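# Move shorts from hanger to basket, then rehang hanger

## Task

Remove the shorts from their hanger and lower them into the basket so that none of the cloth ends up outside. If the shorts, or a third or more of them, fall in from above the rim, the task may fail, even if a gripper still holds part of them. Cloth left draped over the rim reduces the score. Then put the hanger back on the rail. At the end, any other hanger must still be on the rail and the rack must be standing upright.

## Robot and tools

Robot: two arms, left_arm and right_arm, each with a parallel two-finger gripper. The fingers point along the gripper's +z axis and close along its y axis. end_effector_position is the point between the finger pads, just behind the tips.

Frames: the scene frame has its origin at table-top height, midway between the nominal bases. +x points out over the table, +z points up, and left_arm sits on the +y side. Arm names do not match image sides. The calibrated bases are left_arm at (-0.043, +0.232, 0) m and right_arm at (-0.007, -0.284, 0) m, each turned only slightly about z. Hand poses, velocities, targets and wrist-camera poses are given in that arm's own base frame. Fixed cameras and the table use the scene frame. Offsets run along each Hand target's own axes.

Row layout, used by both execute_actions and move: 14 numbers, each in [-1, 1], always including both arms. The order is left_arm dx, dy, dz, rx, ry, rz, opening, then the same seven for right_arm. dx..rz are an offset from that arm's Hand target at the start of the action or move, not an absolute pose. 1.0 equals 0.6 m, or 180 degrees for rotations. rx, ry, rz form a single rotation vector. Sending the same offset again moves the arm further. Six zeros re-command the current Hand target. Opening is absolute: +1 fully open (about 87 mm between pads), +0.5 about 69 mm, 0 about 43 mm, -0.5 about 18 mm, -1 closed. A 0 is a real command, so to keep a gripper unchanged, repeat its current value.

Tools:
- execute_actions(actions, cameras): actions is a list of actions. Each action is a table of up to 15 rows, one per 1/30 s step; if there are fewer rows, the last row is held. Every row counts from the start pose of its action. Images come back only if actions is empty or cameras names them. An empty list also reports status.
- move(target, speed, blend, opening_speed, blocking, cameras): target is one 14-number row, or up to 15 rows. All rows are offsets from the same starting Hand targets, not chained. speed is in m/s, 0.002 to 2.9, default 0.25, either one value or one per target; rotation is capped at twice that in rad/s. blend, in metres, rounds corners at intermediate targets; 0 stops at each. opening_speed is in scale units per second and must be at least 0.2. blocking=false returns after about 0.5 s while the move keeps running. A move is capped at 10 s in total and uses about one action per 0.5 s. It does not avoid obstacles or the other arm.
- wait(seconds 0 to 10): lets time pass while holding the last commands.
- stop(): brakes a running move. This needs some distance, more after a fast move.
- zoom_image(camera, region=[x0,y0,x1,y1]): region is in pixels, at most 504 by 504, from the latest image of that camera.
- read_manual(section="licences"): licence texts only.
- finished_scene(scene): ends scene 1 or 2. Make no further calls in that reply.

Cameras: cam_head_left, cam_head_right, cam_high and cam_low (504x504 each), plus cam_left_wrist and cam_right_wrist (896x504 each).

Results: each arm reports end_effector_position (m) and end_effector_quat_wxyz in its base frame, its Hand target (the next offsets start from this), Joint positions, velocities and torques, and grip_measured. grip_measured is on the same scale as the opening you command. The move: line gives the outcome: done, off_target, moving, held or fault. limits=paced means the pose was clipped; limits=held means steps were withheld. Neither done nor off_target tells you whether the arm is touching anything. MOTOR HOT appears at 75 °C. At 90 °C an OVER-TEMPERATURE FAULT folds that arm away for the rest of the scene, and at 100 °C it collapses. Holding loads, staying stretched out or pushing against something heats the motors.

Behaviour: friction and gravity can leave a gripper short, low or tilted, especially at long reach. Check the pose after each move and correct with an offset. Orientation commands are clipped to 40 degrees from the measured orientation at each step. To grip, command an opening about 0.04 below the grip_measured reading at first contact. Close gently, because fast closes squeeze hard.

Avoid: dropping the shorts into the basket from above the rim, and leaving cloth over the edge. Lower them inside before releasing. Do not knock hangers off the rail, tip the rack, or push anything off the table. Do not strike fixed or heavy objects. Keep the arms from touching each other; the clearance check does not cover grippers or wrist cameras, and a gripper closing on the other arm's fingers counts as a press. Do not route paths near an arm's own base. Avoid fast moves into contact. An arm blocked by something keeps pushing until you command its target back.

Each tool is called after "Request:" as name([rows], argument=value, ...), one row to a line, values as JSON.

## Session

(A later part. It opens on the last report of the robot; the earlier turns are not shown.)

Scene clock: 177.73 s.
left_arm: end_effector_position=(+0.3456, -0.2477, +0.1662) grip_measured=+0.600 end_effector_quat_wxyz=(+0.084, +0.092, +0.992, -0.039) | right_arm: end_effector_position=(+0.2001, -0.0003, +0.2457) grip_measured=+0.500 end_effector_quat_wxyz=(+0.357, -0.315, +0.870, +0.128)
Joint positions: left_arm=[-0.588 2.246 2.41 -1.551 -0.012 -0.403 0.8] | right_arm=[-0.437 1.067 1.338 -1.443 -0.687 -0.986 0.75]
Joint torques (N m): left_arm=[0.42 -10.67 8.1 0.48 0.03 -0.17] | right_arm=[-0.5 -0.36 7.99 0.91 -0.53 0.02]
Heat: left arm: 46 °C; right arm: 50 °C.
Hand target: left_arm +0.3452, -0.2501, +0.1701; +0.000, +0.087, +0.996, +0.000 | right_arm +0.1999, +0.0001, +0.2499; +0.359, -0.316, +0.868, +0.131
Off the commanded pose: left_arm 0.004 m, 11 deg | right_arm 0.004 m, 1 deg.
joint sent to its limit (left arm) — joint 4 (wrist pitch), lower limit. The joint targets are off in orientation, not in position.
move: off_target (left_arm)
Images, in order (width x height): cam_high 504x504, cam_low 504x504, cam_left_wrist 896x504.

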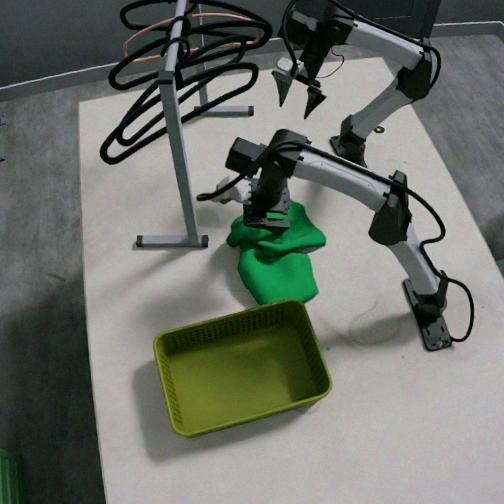

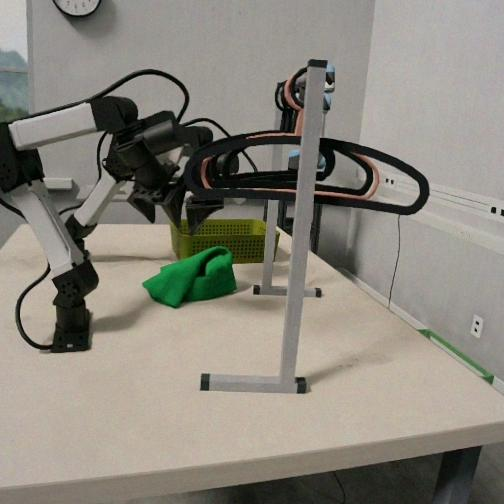

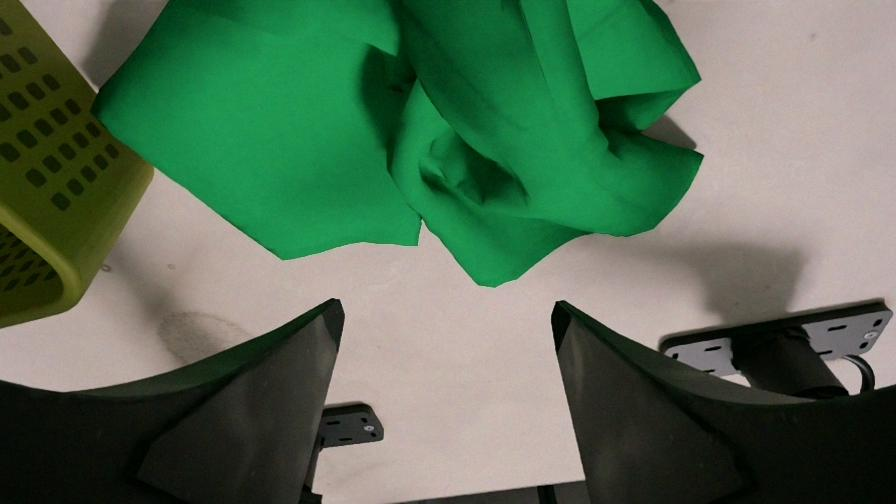

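Request:
move([
  [-0.0249,-0.026,0.2467,0,0,0,0.6,0,0,0,0,0,0,0.5],
  [-0.0249,-0.026,0.2467,0,0,0,-1,0,0,0,0,0,0,0.5],
  [-0.0249,-0.026,0.0,0,0,0,-1,0,0,0,0,0,0,0.5],
], speed=[0.15,0.1,0.15], opening_speed=1.5, cameras=["cam_left_wrist", "cam_low", "cam_high", "cam_head_left"])

Scene clock: 199.43 s.
left_arm: end_effector_position=(+0.3592, -0.2648, +0.1527) grip_measured=-0.916 end_effector_quat_wxyz=(+0.088, +0.089, +0.991, -0.043) | right_arm: end_effector_position=(+0.2000, -0.0003, +0.2457) grip_measured=+0.500 end_effector_quat_wxyz=(+0.357, -0.315, +0.870, +0.128)
Joint positions: left_arm=[-0.601 2.344 2.523 -1.554 -0.01 -0.422 0.042] | right_arm=[-0.437 1.067 1.338 -1.443 -0.687 -0.987 0.75]
Joint torques (N m): left_arm=[0.01 -13.93 7.99 0.53 0.02 -0.16] | right_arm=[-0.51 -0.36 7.97 0.91 -0.52 0.03]
Heat: left arm: 47 °C; right arm: 51 °C.
Hand target: left_arm +0.3571, -0.2680, +0.1700; +0.000, +0.087, +0.996, +0.000 | right_arm +0.1999, +0.0000, +0.2499; +0.359, -0.316, +0.868, +0.131
Off the commanded pose: left_arm 0.018 m, 11 deg | right_arm 0.004 m, 1 deg.
joint sent to its limit (left arm) — joint 4 (wrist pitch), lower limit. The joint targets are off in orientation, not in position.
move: off_target (left_arm)
Images, in order (width x height): cam_head_left 504x504, cam_high 504x504, cam_low 504x504, cam_left_wrist 896x504.

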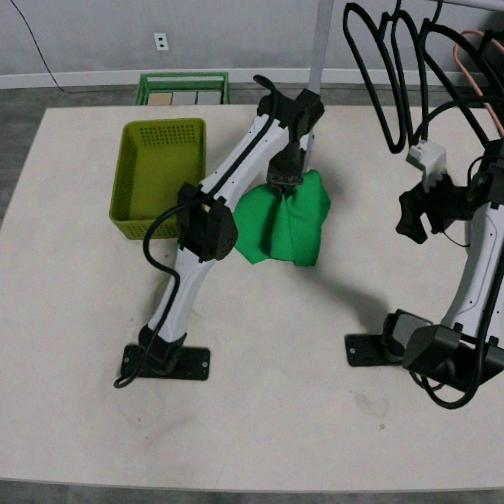

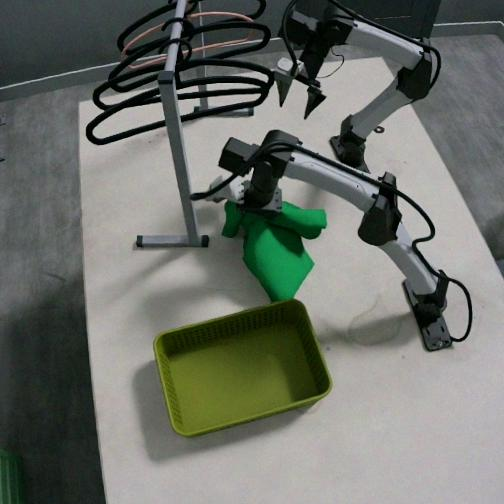

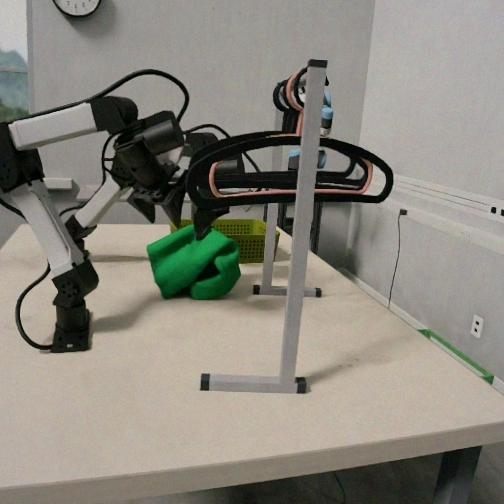

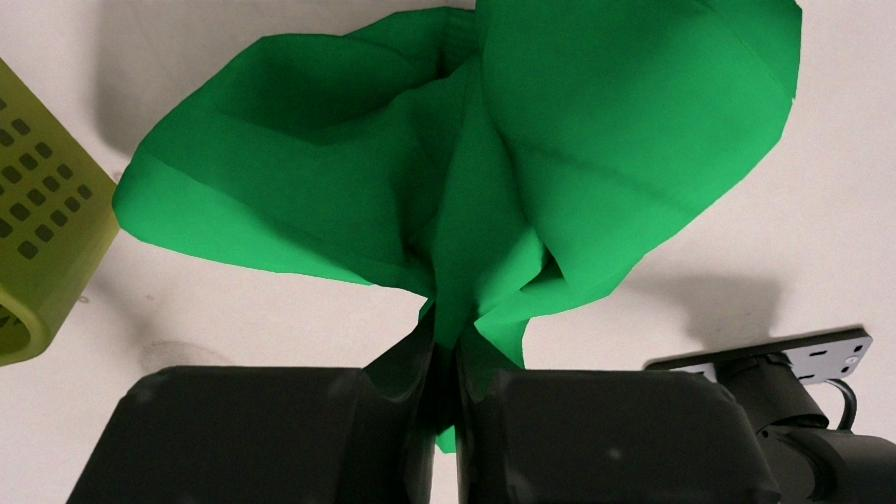

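Request:
move(target=[0.0293,0.1946,-0.3333,-0.0194,-0.138,-0.0876,-1,0,0,0,0,0,0,0.5], speed=0.2, cameras=["cam_left_wrist", "cam_low", "cam_high", "cam_head_left"])

Scene clock: 215.23 s.
left_arm: end_effector_position=(+0.3599, -0.1543, +0.3571) grip_measured=-0.916 end_effector_quat_wxyz=(+0.359, -0.040, +0.930, -0.068) | right_arm: end_effector_position=(+0.2000, -0.0003, +0.2457) grip_measured=+0.500 end_effector_quat_wxyz=(+0.357, -0.315, +0.870, +0.128)
Joint positions: left_arm=[-0.451 1.921 2.646 -1.573 -0.207 -0.459 0.042] | right_arm=[-0.437 1.067 1.338 -1.443 -0.687 -0.987 0.75]
Joint torques (N m): left_arm=[0.23 -8.5 6.56 1.51 -0.38 0.07] | right_arm=[-0.5 -0.36 8.01 0.92 -0.53 0.03]
Heat: left arm: 51 °C; right arm: 52 °C.
Hand target: left_arm +0.3601, -0.1499, +0.3701; +0.217, -0.051, +0.975, +0.011 | right_arm +0.1999, +0.0000, +0.2499; +0.359, -0.316, +0.868, +0.131
Off the commanded pose: left_arm 0.014 m, 19 deg | right_arm 0.004 m, 1 deg.
joint read past its limit (left arm) — joint 4 (wrist pitch), lower limit.
joint sent to its limit (left arm) — joint 4 (wrist pitch), lower limit. The joint targets are off in orientation, not in position.
move: off_target (left_arm)
Images, in order (width x height): cam_head_left 504x504, cam_high 504x504, cam_low 504x504, cam_left_wrist 896x504.

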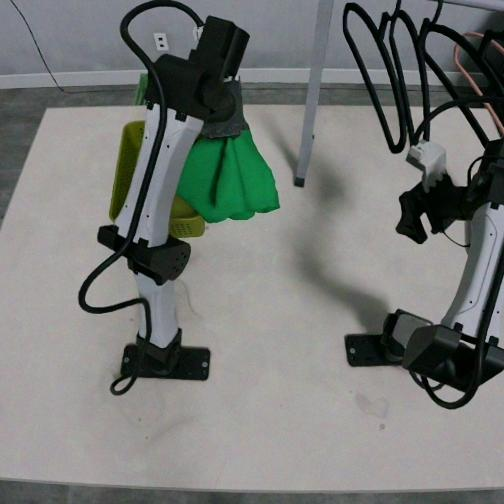

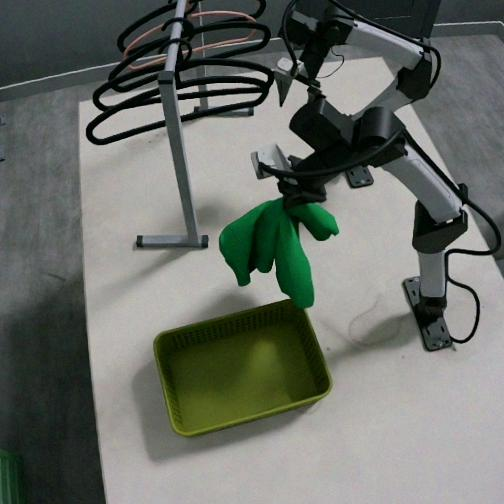

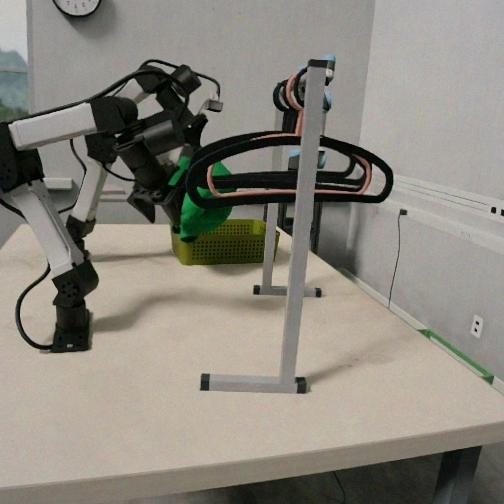

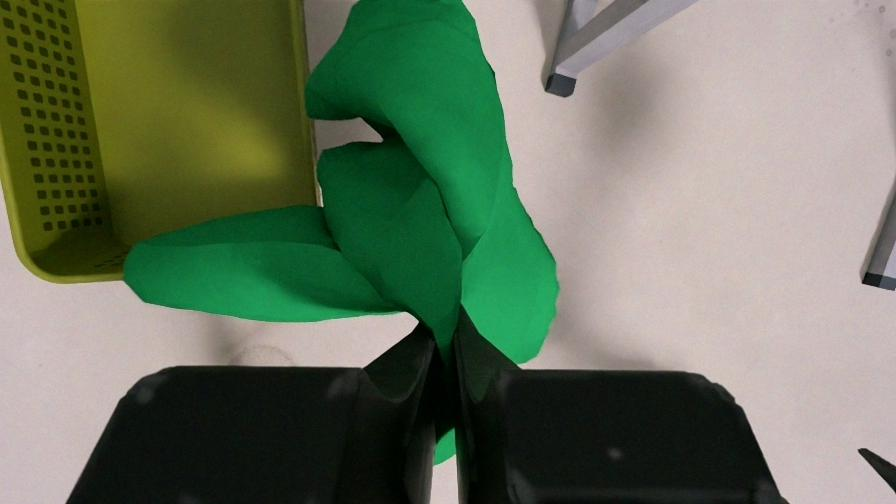

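Request:
move([
  [-0.0952,0.0777,-0.066,0,0,0,-1,0,0,0,0,0,0,0.5],
  [-0.2628,0.3172,0.0307,0,0,0,-1,0,0,0,0,0,0,0.5],
  [-0.1783,0.3172,0.2118,0,0,0,-1,0,0,0,0,0,0,0.5],
], speed=[0.2,0.25,0.15], blend=[0.02,0.02,0], cameras=["cam_left_wrist", "cam_low", "cam_high", "cam_head_left"])

Scene clock: 237.37 s.
left_arm: end_effector_position=(+0.4875, +0.0577, +0.2890) grip_measured=-0.916 end_effector_quat_wxyz=(+0.352, -0.060, +0.934, +0.023) | right_arm: end_effector_position=(+0.2000, -0.0003, +0.2457) grip_measured=+0.500 end_effector_quat_wxyz=(+0.357, -0.315, +0.870, +0.128)
Joint positions: left_arm=[0.115 2.254 2.84 -1.436 -0.01 -0.009 0.042] | right_arm=[-0.437 1.067 1.338 -1.443 -0.687 -0.987 0.75]
Joint torques (N m): left_arm=[-0.12 -10.88 7.56 1.53 0.01 0.14] | right_arm=[-0.5 -0.36 7.99 0.92 -0.53 0.02]
Heat: left arm: 52 °C; right arm: 52 °C.
Hand target: left_arm +0.4900, +0.0551, +0.3001; +0.216, -0.051, +0.975, +0.011 | right_arm +0.1999, +0.0000, +0.2499; +0.359, -0.316, +0.868, +0.131
Off the commanded pose: left_arm 0.012 m, 16 deg | right_arm 0.004 m, 1 deg.
elbow stopped short (left arm): the move would have taken joint 3 (elbow) straighter than the controller allows.
move: off_target (left_arm)
Images, in order (width x height): cam_head_left 504x504, cam_high 504x504, cam_low 504x504, cam_left_wrist 896x504.

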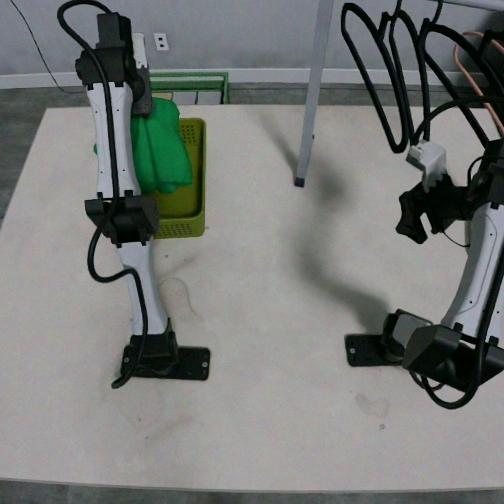

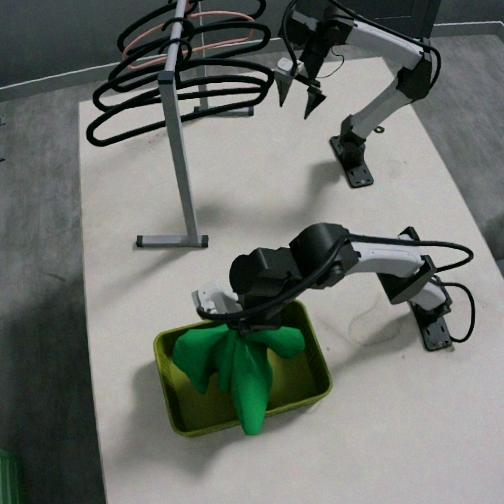

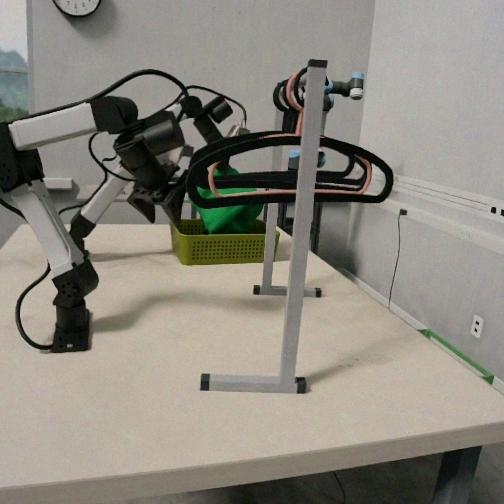

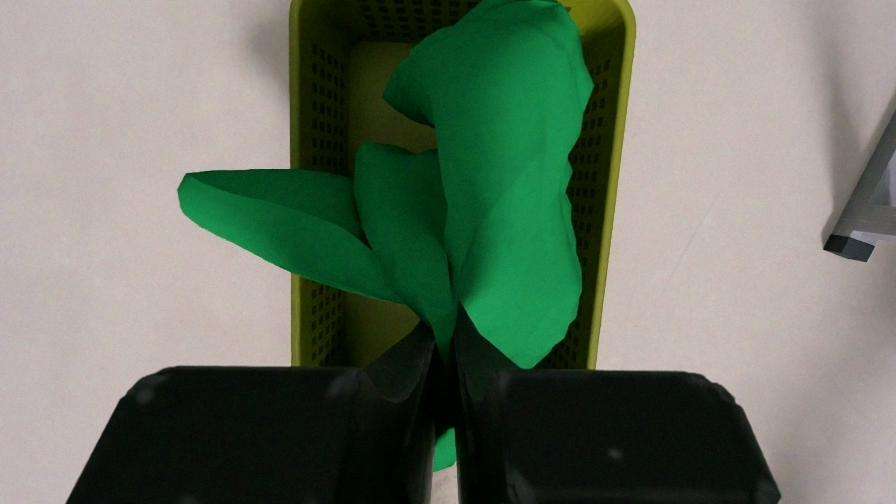

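Request:
zoom_image(camera="cam_low", region=[140, 140, 320, 280])

Request:
zoom_image(camera="cam_high", region=[120, 230, 360, 460])

Scaled by 2.800 from the camera's 504x504 image, which has a finer 720x720 frame.

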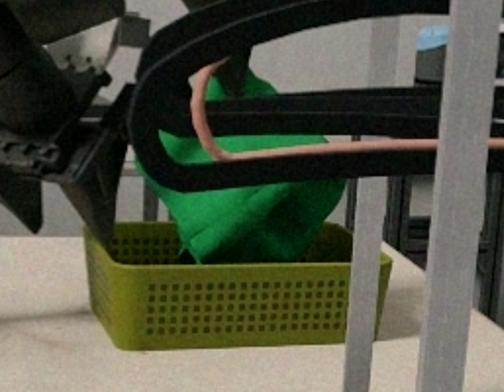

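Scaled by 2.100 from the camera's 504x504 image, which has a finer 720x720 frame.

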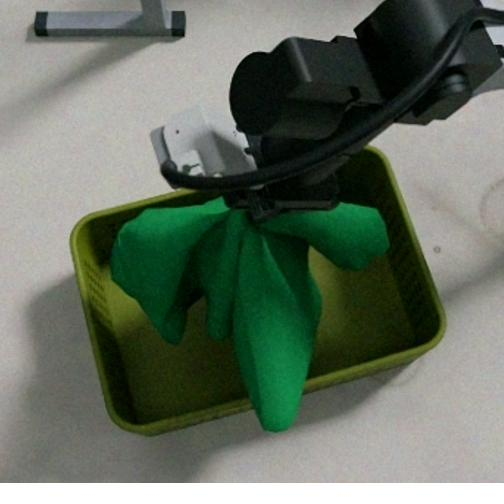

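Request:
move([
  [0.0462,-0.0868,-0.0216,-0.0822,0,-0.1762,-1,0,0,0,0,0,0,0.5],
  [0.1025,-0.0868,0.0992,-0.0822,0,-0.1762,-1,0,0,0,0,0,0,0.5],
], speed=[0.2,0.15], blend=[0.02,0], cameras=["cam_left_wrist", "cam_low", "cam_high", "cam_head_left"])

Scene clock: 267.80 s.
left_arm: end_effector_position=(+0.4648, -0.0018, +0.2257) grip_measured=-0.916 end_effector_quat_wxyz=(+0.243, -0.330, +0.910, +0.056) | right_arm: end_effector_position=(+0.2000, -0.0003, +0.2457) grip_measured=+0.500 end_effector_quat_wxyz=(+0.357, -0.315, +0.870, +0.128)
Joint positions: left_arm=[-0.057 2.278 2.689 -1.564 -0.289 -0.692 0.042] | right_arm=[-0.437 1.067 1.338 -1.443 -0.687 -0.987 0.75]
Joint torques (N m): left_arm=[0.25 -10.41 4.71 0.98 -0.36 -0.16] | right_arm=[-0.5 -0.38 7.99 0.92 -0.53 0.02]
Heat: left arm: 52 °C; right arm: 53 °C.
Hand target: left_arm +0.4651, +0.0001, +0.2202; +0.203, -0.342, +0.914, +0.076 | right_arm +0.1999, +0.0000, +0.2499; +0.359, -0.316, +0.868, +0.131
Off the commanded pose: left_arm 0.006 m, 5 deg | right_arm 0.004 m, 1 deg.
elbow stopped short (left arm): the move would have taken joint 3 (elbow) straighter than the controller allows.
joint sent to its limit (left arm) — joint 4 (wrist pitch), lower limit. The joint targets are off in orientation, not in position.
move: off_target (left_arm)
Images, in order (width x height): cam_head_left 504x504, cam_high 504x504, cam_low 504x504, cam_left_wrist 896x504.

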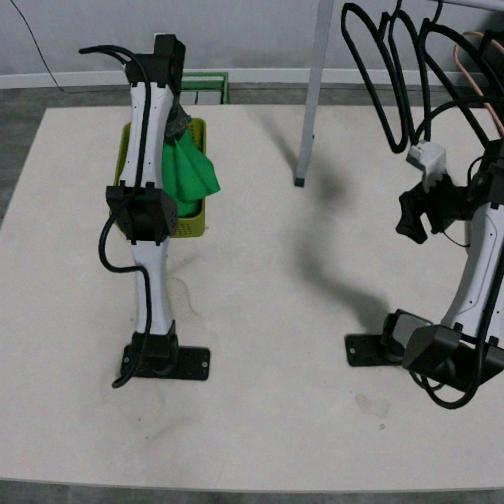

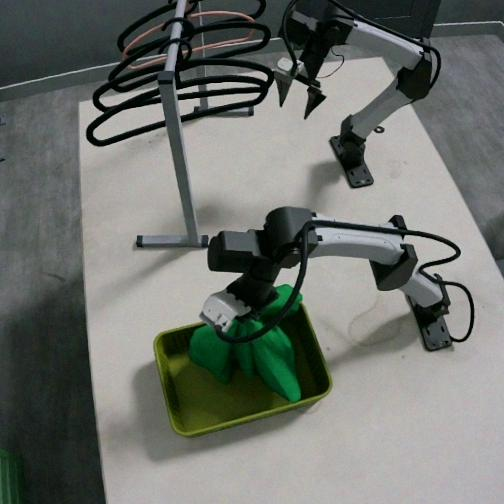

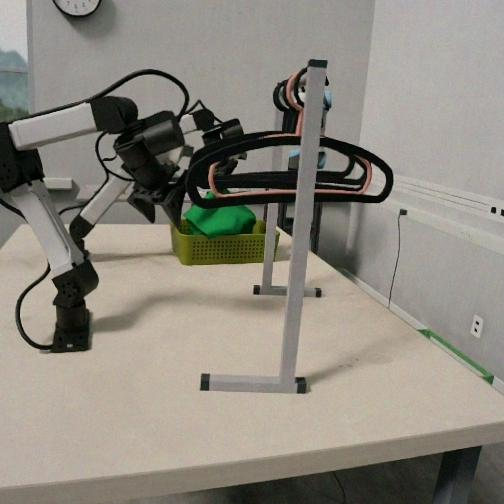

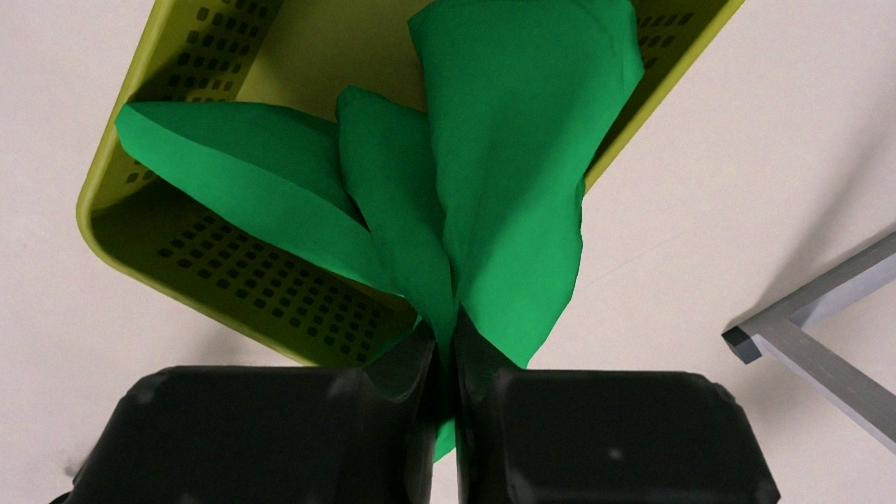

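Request:
move([
  [-0.0347,-0.0068,0.0162,-0.047,0,-0.1007,-1,0,0,0,0,0,0,0.5],
  [0.0674,-0.0068,0.2352,-0.047,0,-0.1007,-1,0,0,0,0,0,0,0.5],
], speed=[0.2,0.12], blend=[0.01,0], cameras=["cam_left_wrist", "cam_low", "cam_high", "cam_head_left"])

Scene clock: 292.90 s.
left_arm: end_effector_position=(+0.4843, +0.0109, +0.0626) grip_measured=-0.916 end_effector_quat_wxyz=(+0.173, -0.488, +0.847, +0.118) | right_arm: end_effector_position=(+0.2000, -0.0003, +0.2457) grip_measured=+0.500 end_effector_quat_wxyz=(+0.357, -0.315, +0.870, +0.128)
Joint positions: left_arm=[-0.045 2.365 2.18 -1.212 -0.386 -1.057 0.042] | right_arm=[-0.437 1.067 1.338 -1.443 -0.687 -0.987 0.75]
Joint torques (N m): left_arm=[0.38 -15.43 4.96 0.69 -0.35 -0.13] | right_arm=[-0.5 -0.36 7.98 0.92 -0.53 0.03]
Heat: left arm: 57 °C; right arm: 53 °C.
Hand target: left_arm +0.4852, +0.0121, +0.0752; +0.187, -0.496, +0.841, +0.110 | right_arm +0.1999, +0.0000, +0.2499; +0.359, -0.316, +0.868, +0.131
Off the commanded pose: left_arm 0.013 m, 2 deg | right_arm 0.004 m, 1 deg.
move: off_target (left_arm)
Images, in order (width x height): cam_head_left 504x504, cam_high 504x504, cam_low 504x504, cam_left_wrist 896x504.

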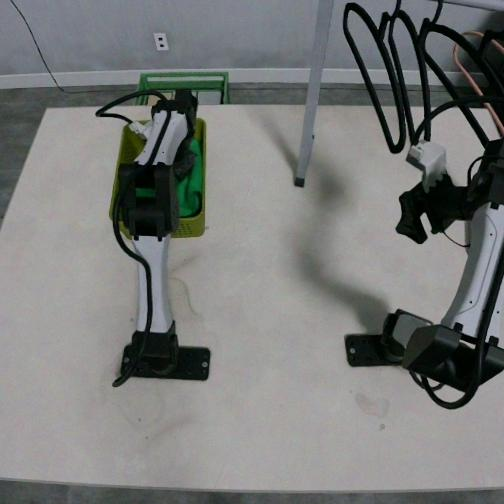

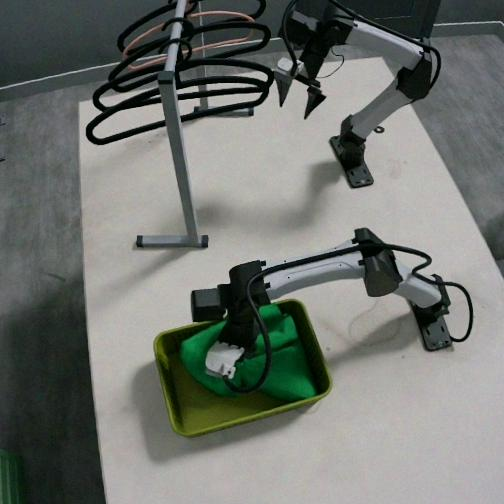

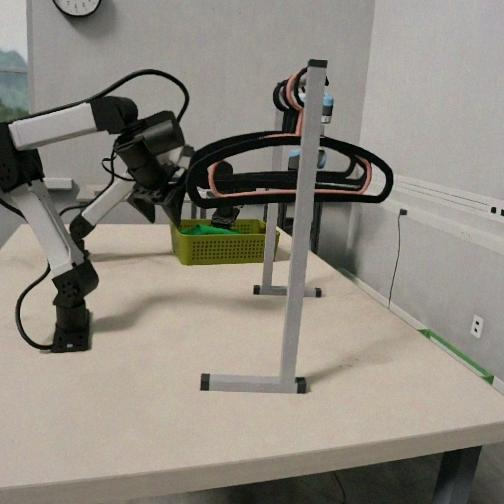

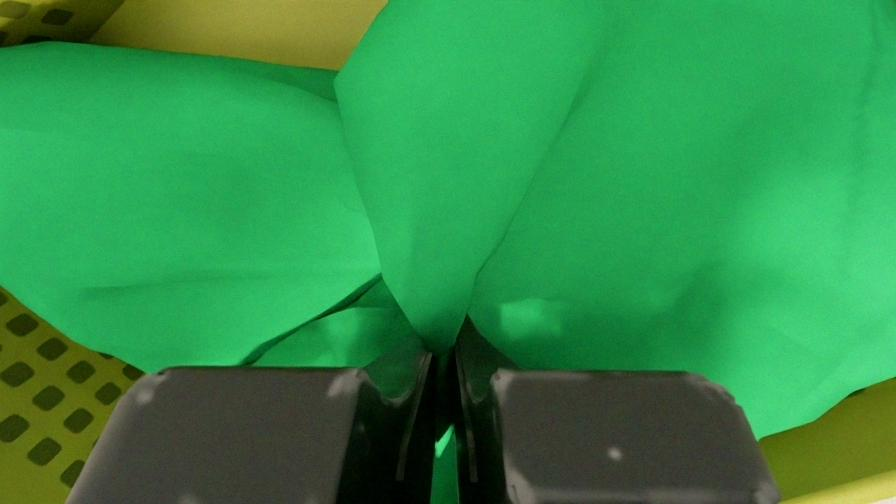

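Request:
zoom_image(camera="cam_high", region=[130, 280, 350, 450])

Request:
zoom_image(camera="cam_low", region=[140, 180, 320, 280])

Scaled by 2.291 from the camera's 504x504 image, which has a finer 720x720 frame.

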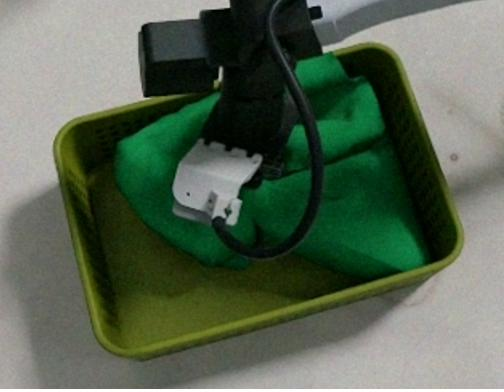

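Scaled by 2.800 from the camera's 504x504 image, which has a finer 720x720 frame.

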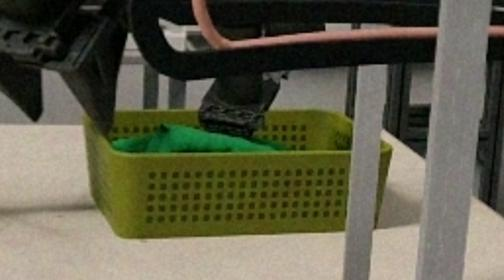

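Request:
move([
  [0,0,0,0,0,0,0.1,0,0,0,0,0,0,0.5],
  [-0.155,0,-0.3323,0,0,0,0.1,0,0,0,0,0,0,0.5],
], speed=[0.1,0.15], opening_speed=1.2, cameras=["cam_left_wrist", "cam_high", "cam_low", "cam_head_left"])

Scene clock: 305.97 s.
left_arm: end_effector_position=(+0.4861, +0.0129, +0.2793) grip_measured=+0.100 end_effector_quat_wxyz=(+0.343, -0.473, +0.811, +0.019) | right_arm: end_effector_position=(+0.2000, -0.0003, +0.2457) grip_measured=+0.500 end_effector_quat_wxyz=(+0.357, -0.315, +0.870, +0.128)
Joint positions: left_arm=[-0.045 2.274 2.85 -1.548 -0.389 -0.979 0.55] | right_arm=[-0.437 1.067 1.338 -1.443 -0.687 -0.987 0.75]
Joint torques (N m): left_arm=[-0.53 -12.19 6.56 1.32 -0.42 0.14] | right_arm=[-0.53 -0.35 8.01 0.91 -0.53 0.02]
Heat: left arm: 62 °C; right arm: 53 °C.
Hand target: left_arm +0.4851, +0.0121, +0.2952; +0.187, -0.496, +0.841, +0.110 | right_arm +0.1999, +0.0000, +0.2499; +0.359, -0.316, +0.868, +0.131
Off the commanded pose: left_arm 0.016 m, 21 deg | right_arm 0.004 m, 1 deg.
elbow stopped short (left arm): the move would have taken joint 3 (elbow) straighter than the controller allows.
move: off_target (left_arm)
Images, in order (width x height): cam_head_left 504x504, cam_high 504x504, cam_low 504x504, cam_left_wrist 896x504.

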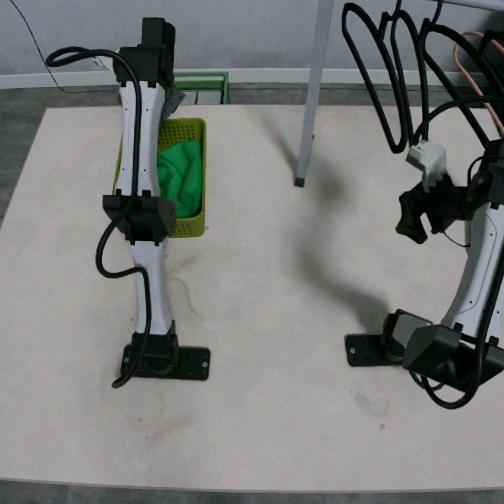

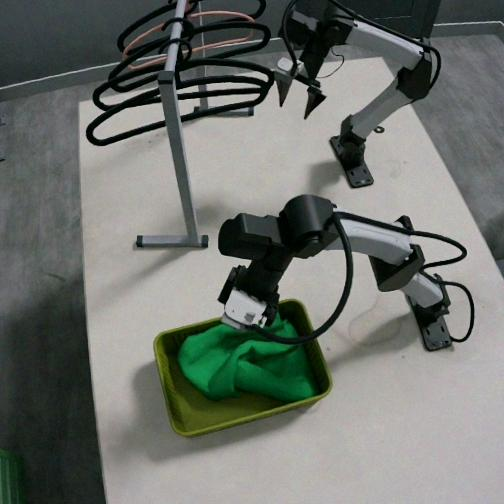

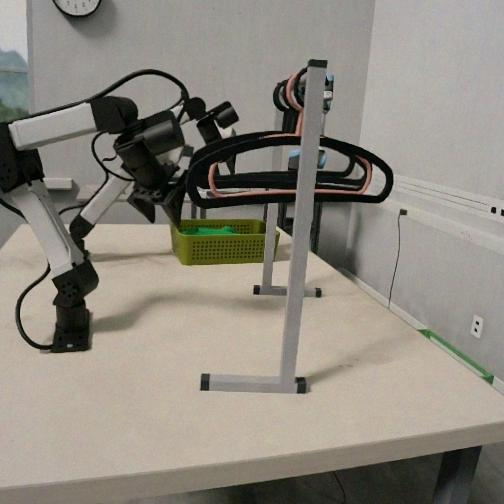

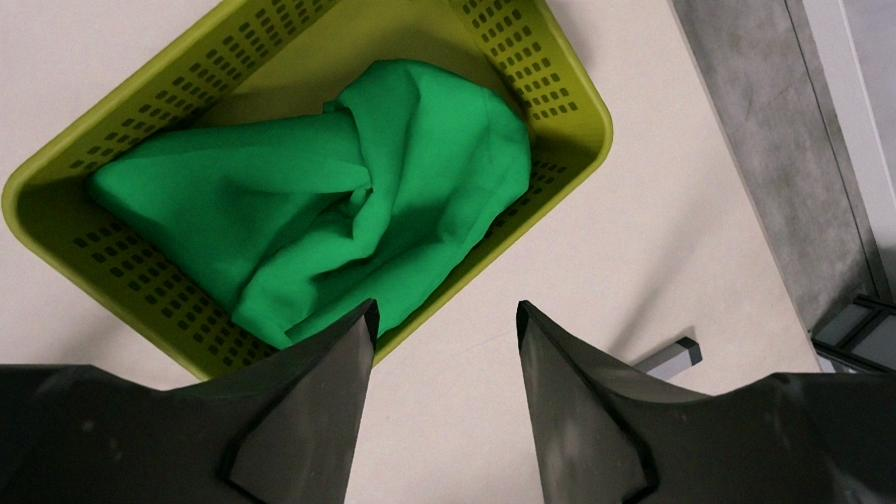

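Request:
zoom_image(camera="cam_left_wrist", region=[220, 100, 640, 400])

Request:
zoom_image(camera="cam_high", region=[60, 0, 350, 170])

Request:
zoom_image(camera="cam_low", region=[130, 30, 430, 280])

Scaled by 1.200 from the camera's 896x504 image, which has a finer 1280x720 frame.

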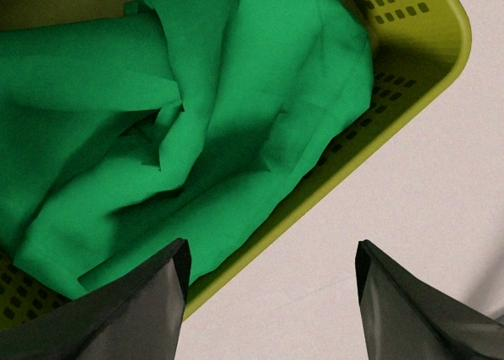

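Scaled by 1.738 from the camera's 504x504 image, which has a finer 720x720 frame.

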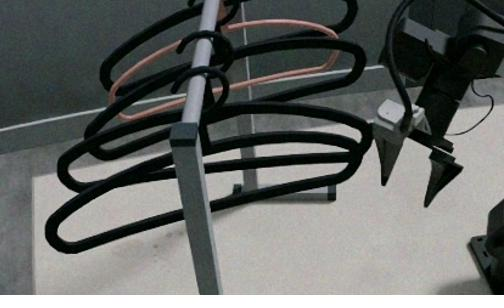

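Scaled by 1.680 from the camera's 504x504 image, which has a finer 720x720 frame.

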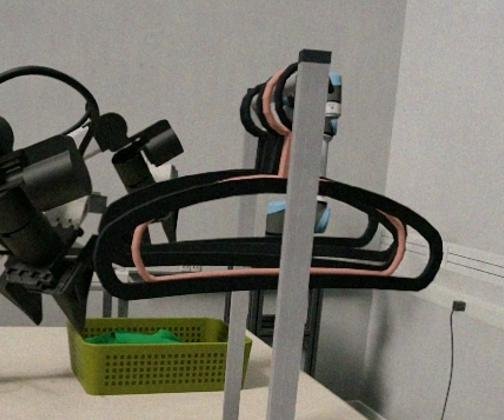

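Request:
finished_scene(scene=2)

The scene is finished: the task was done.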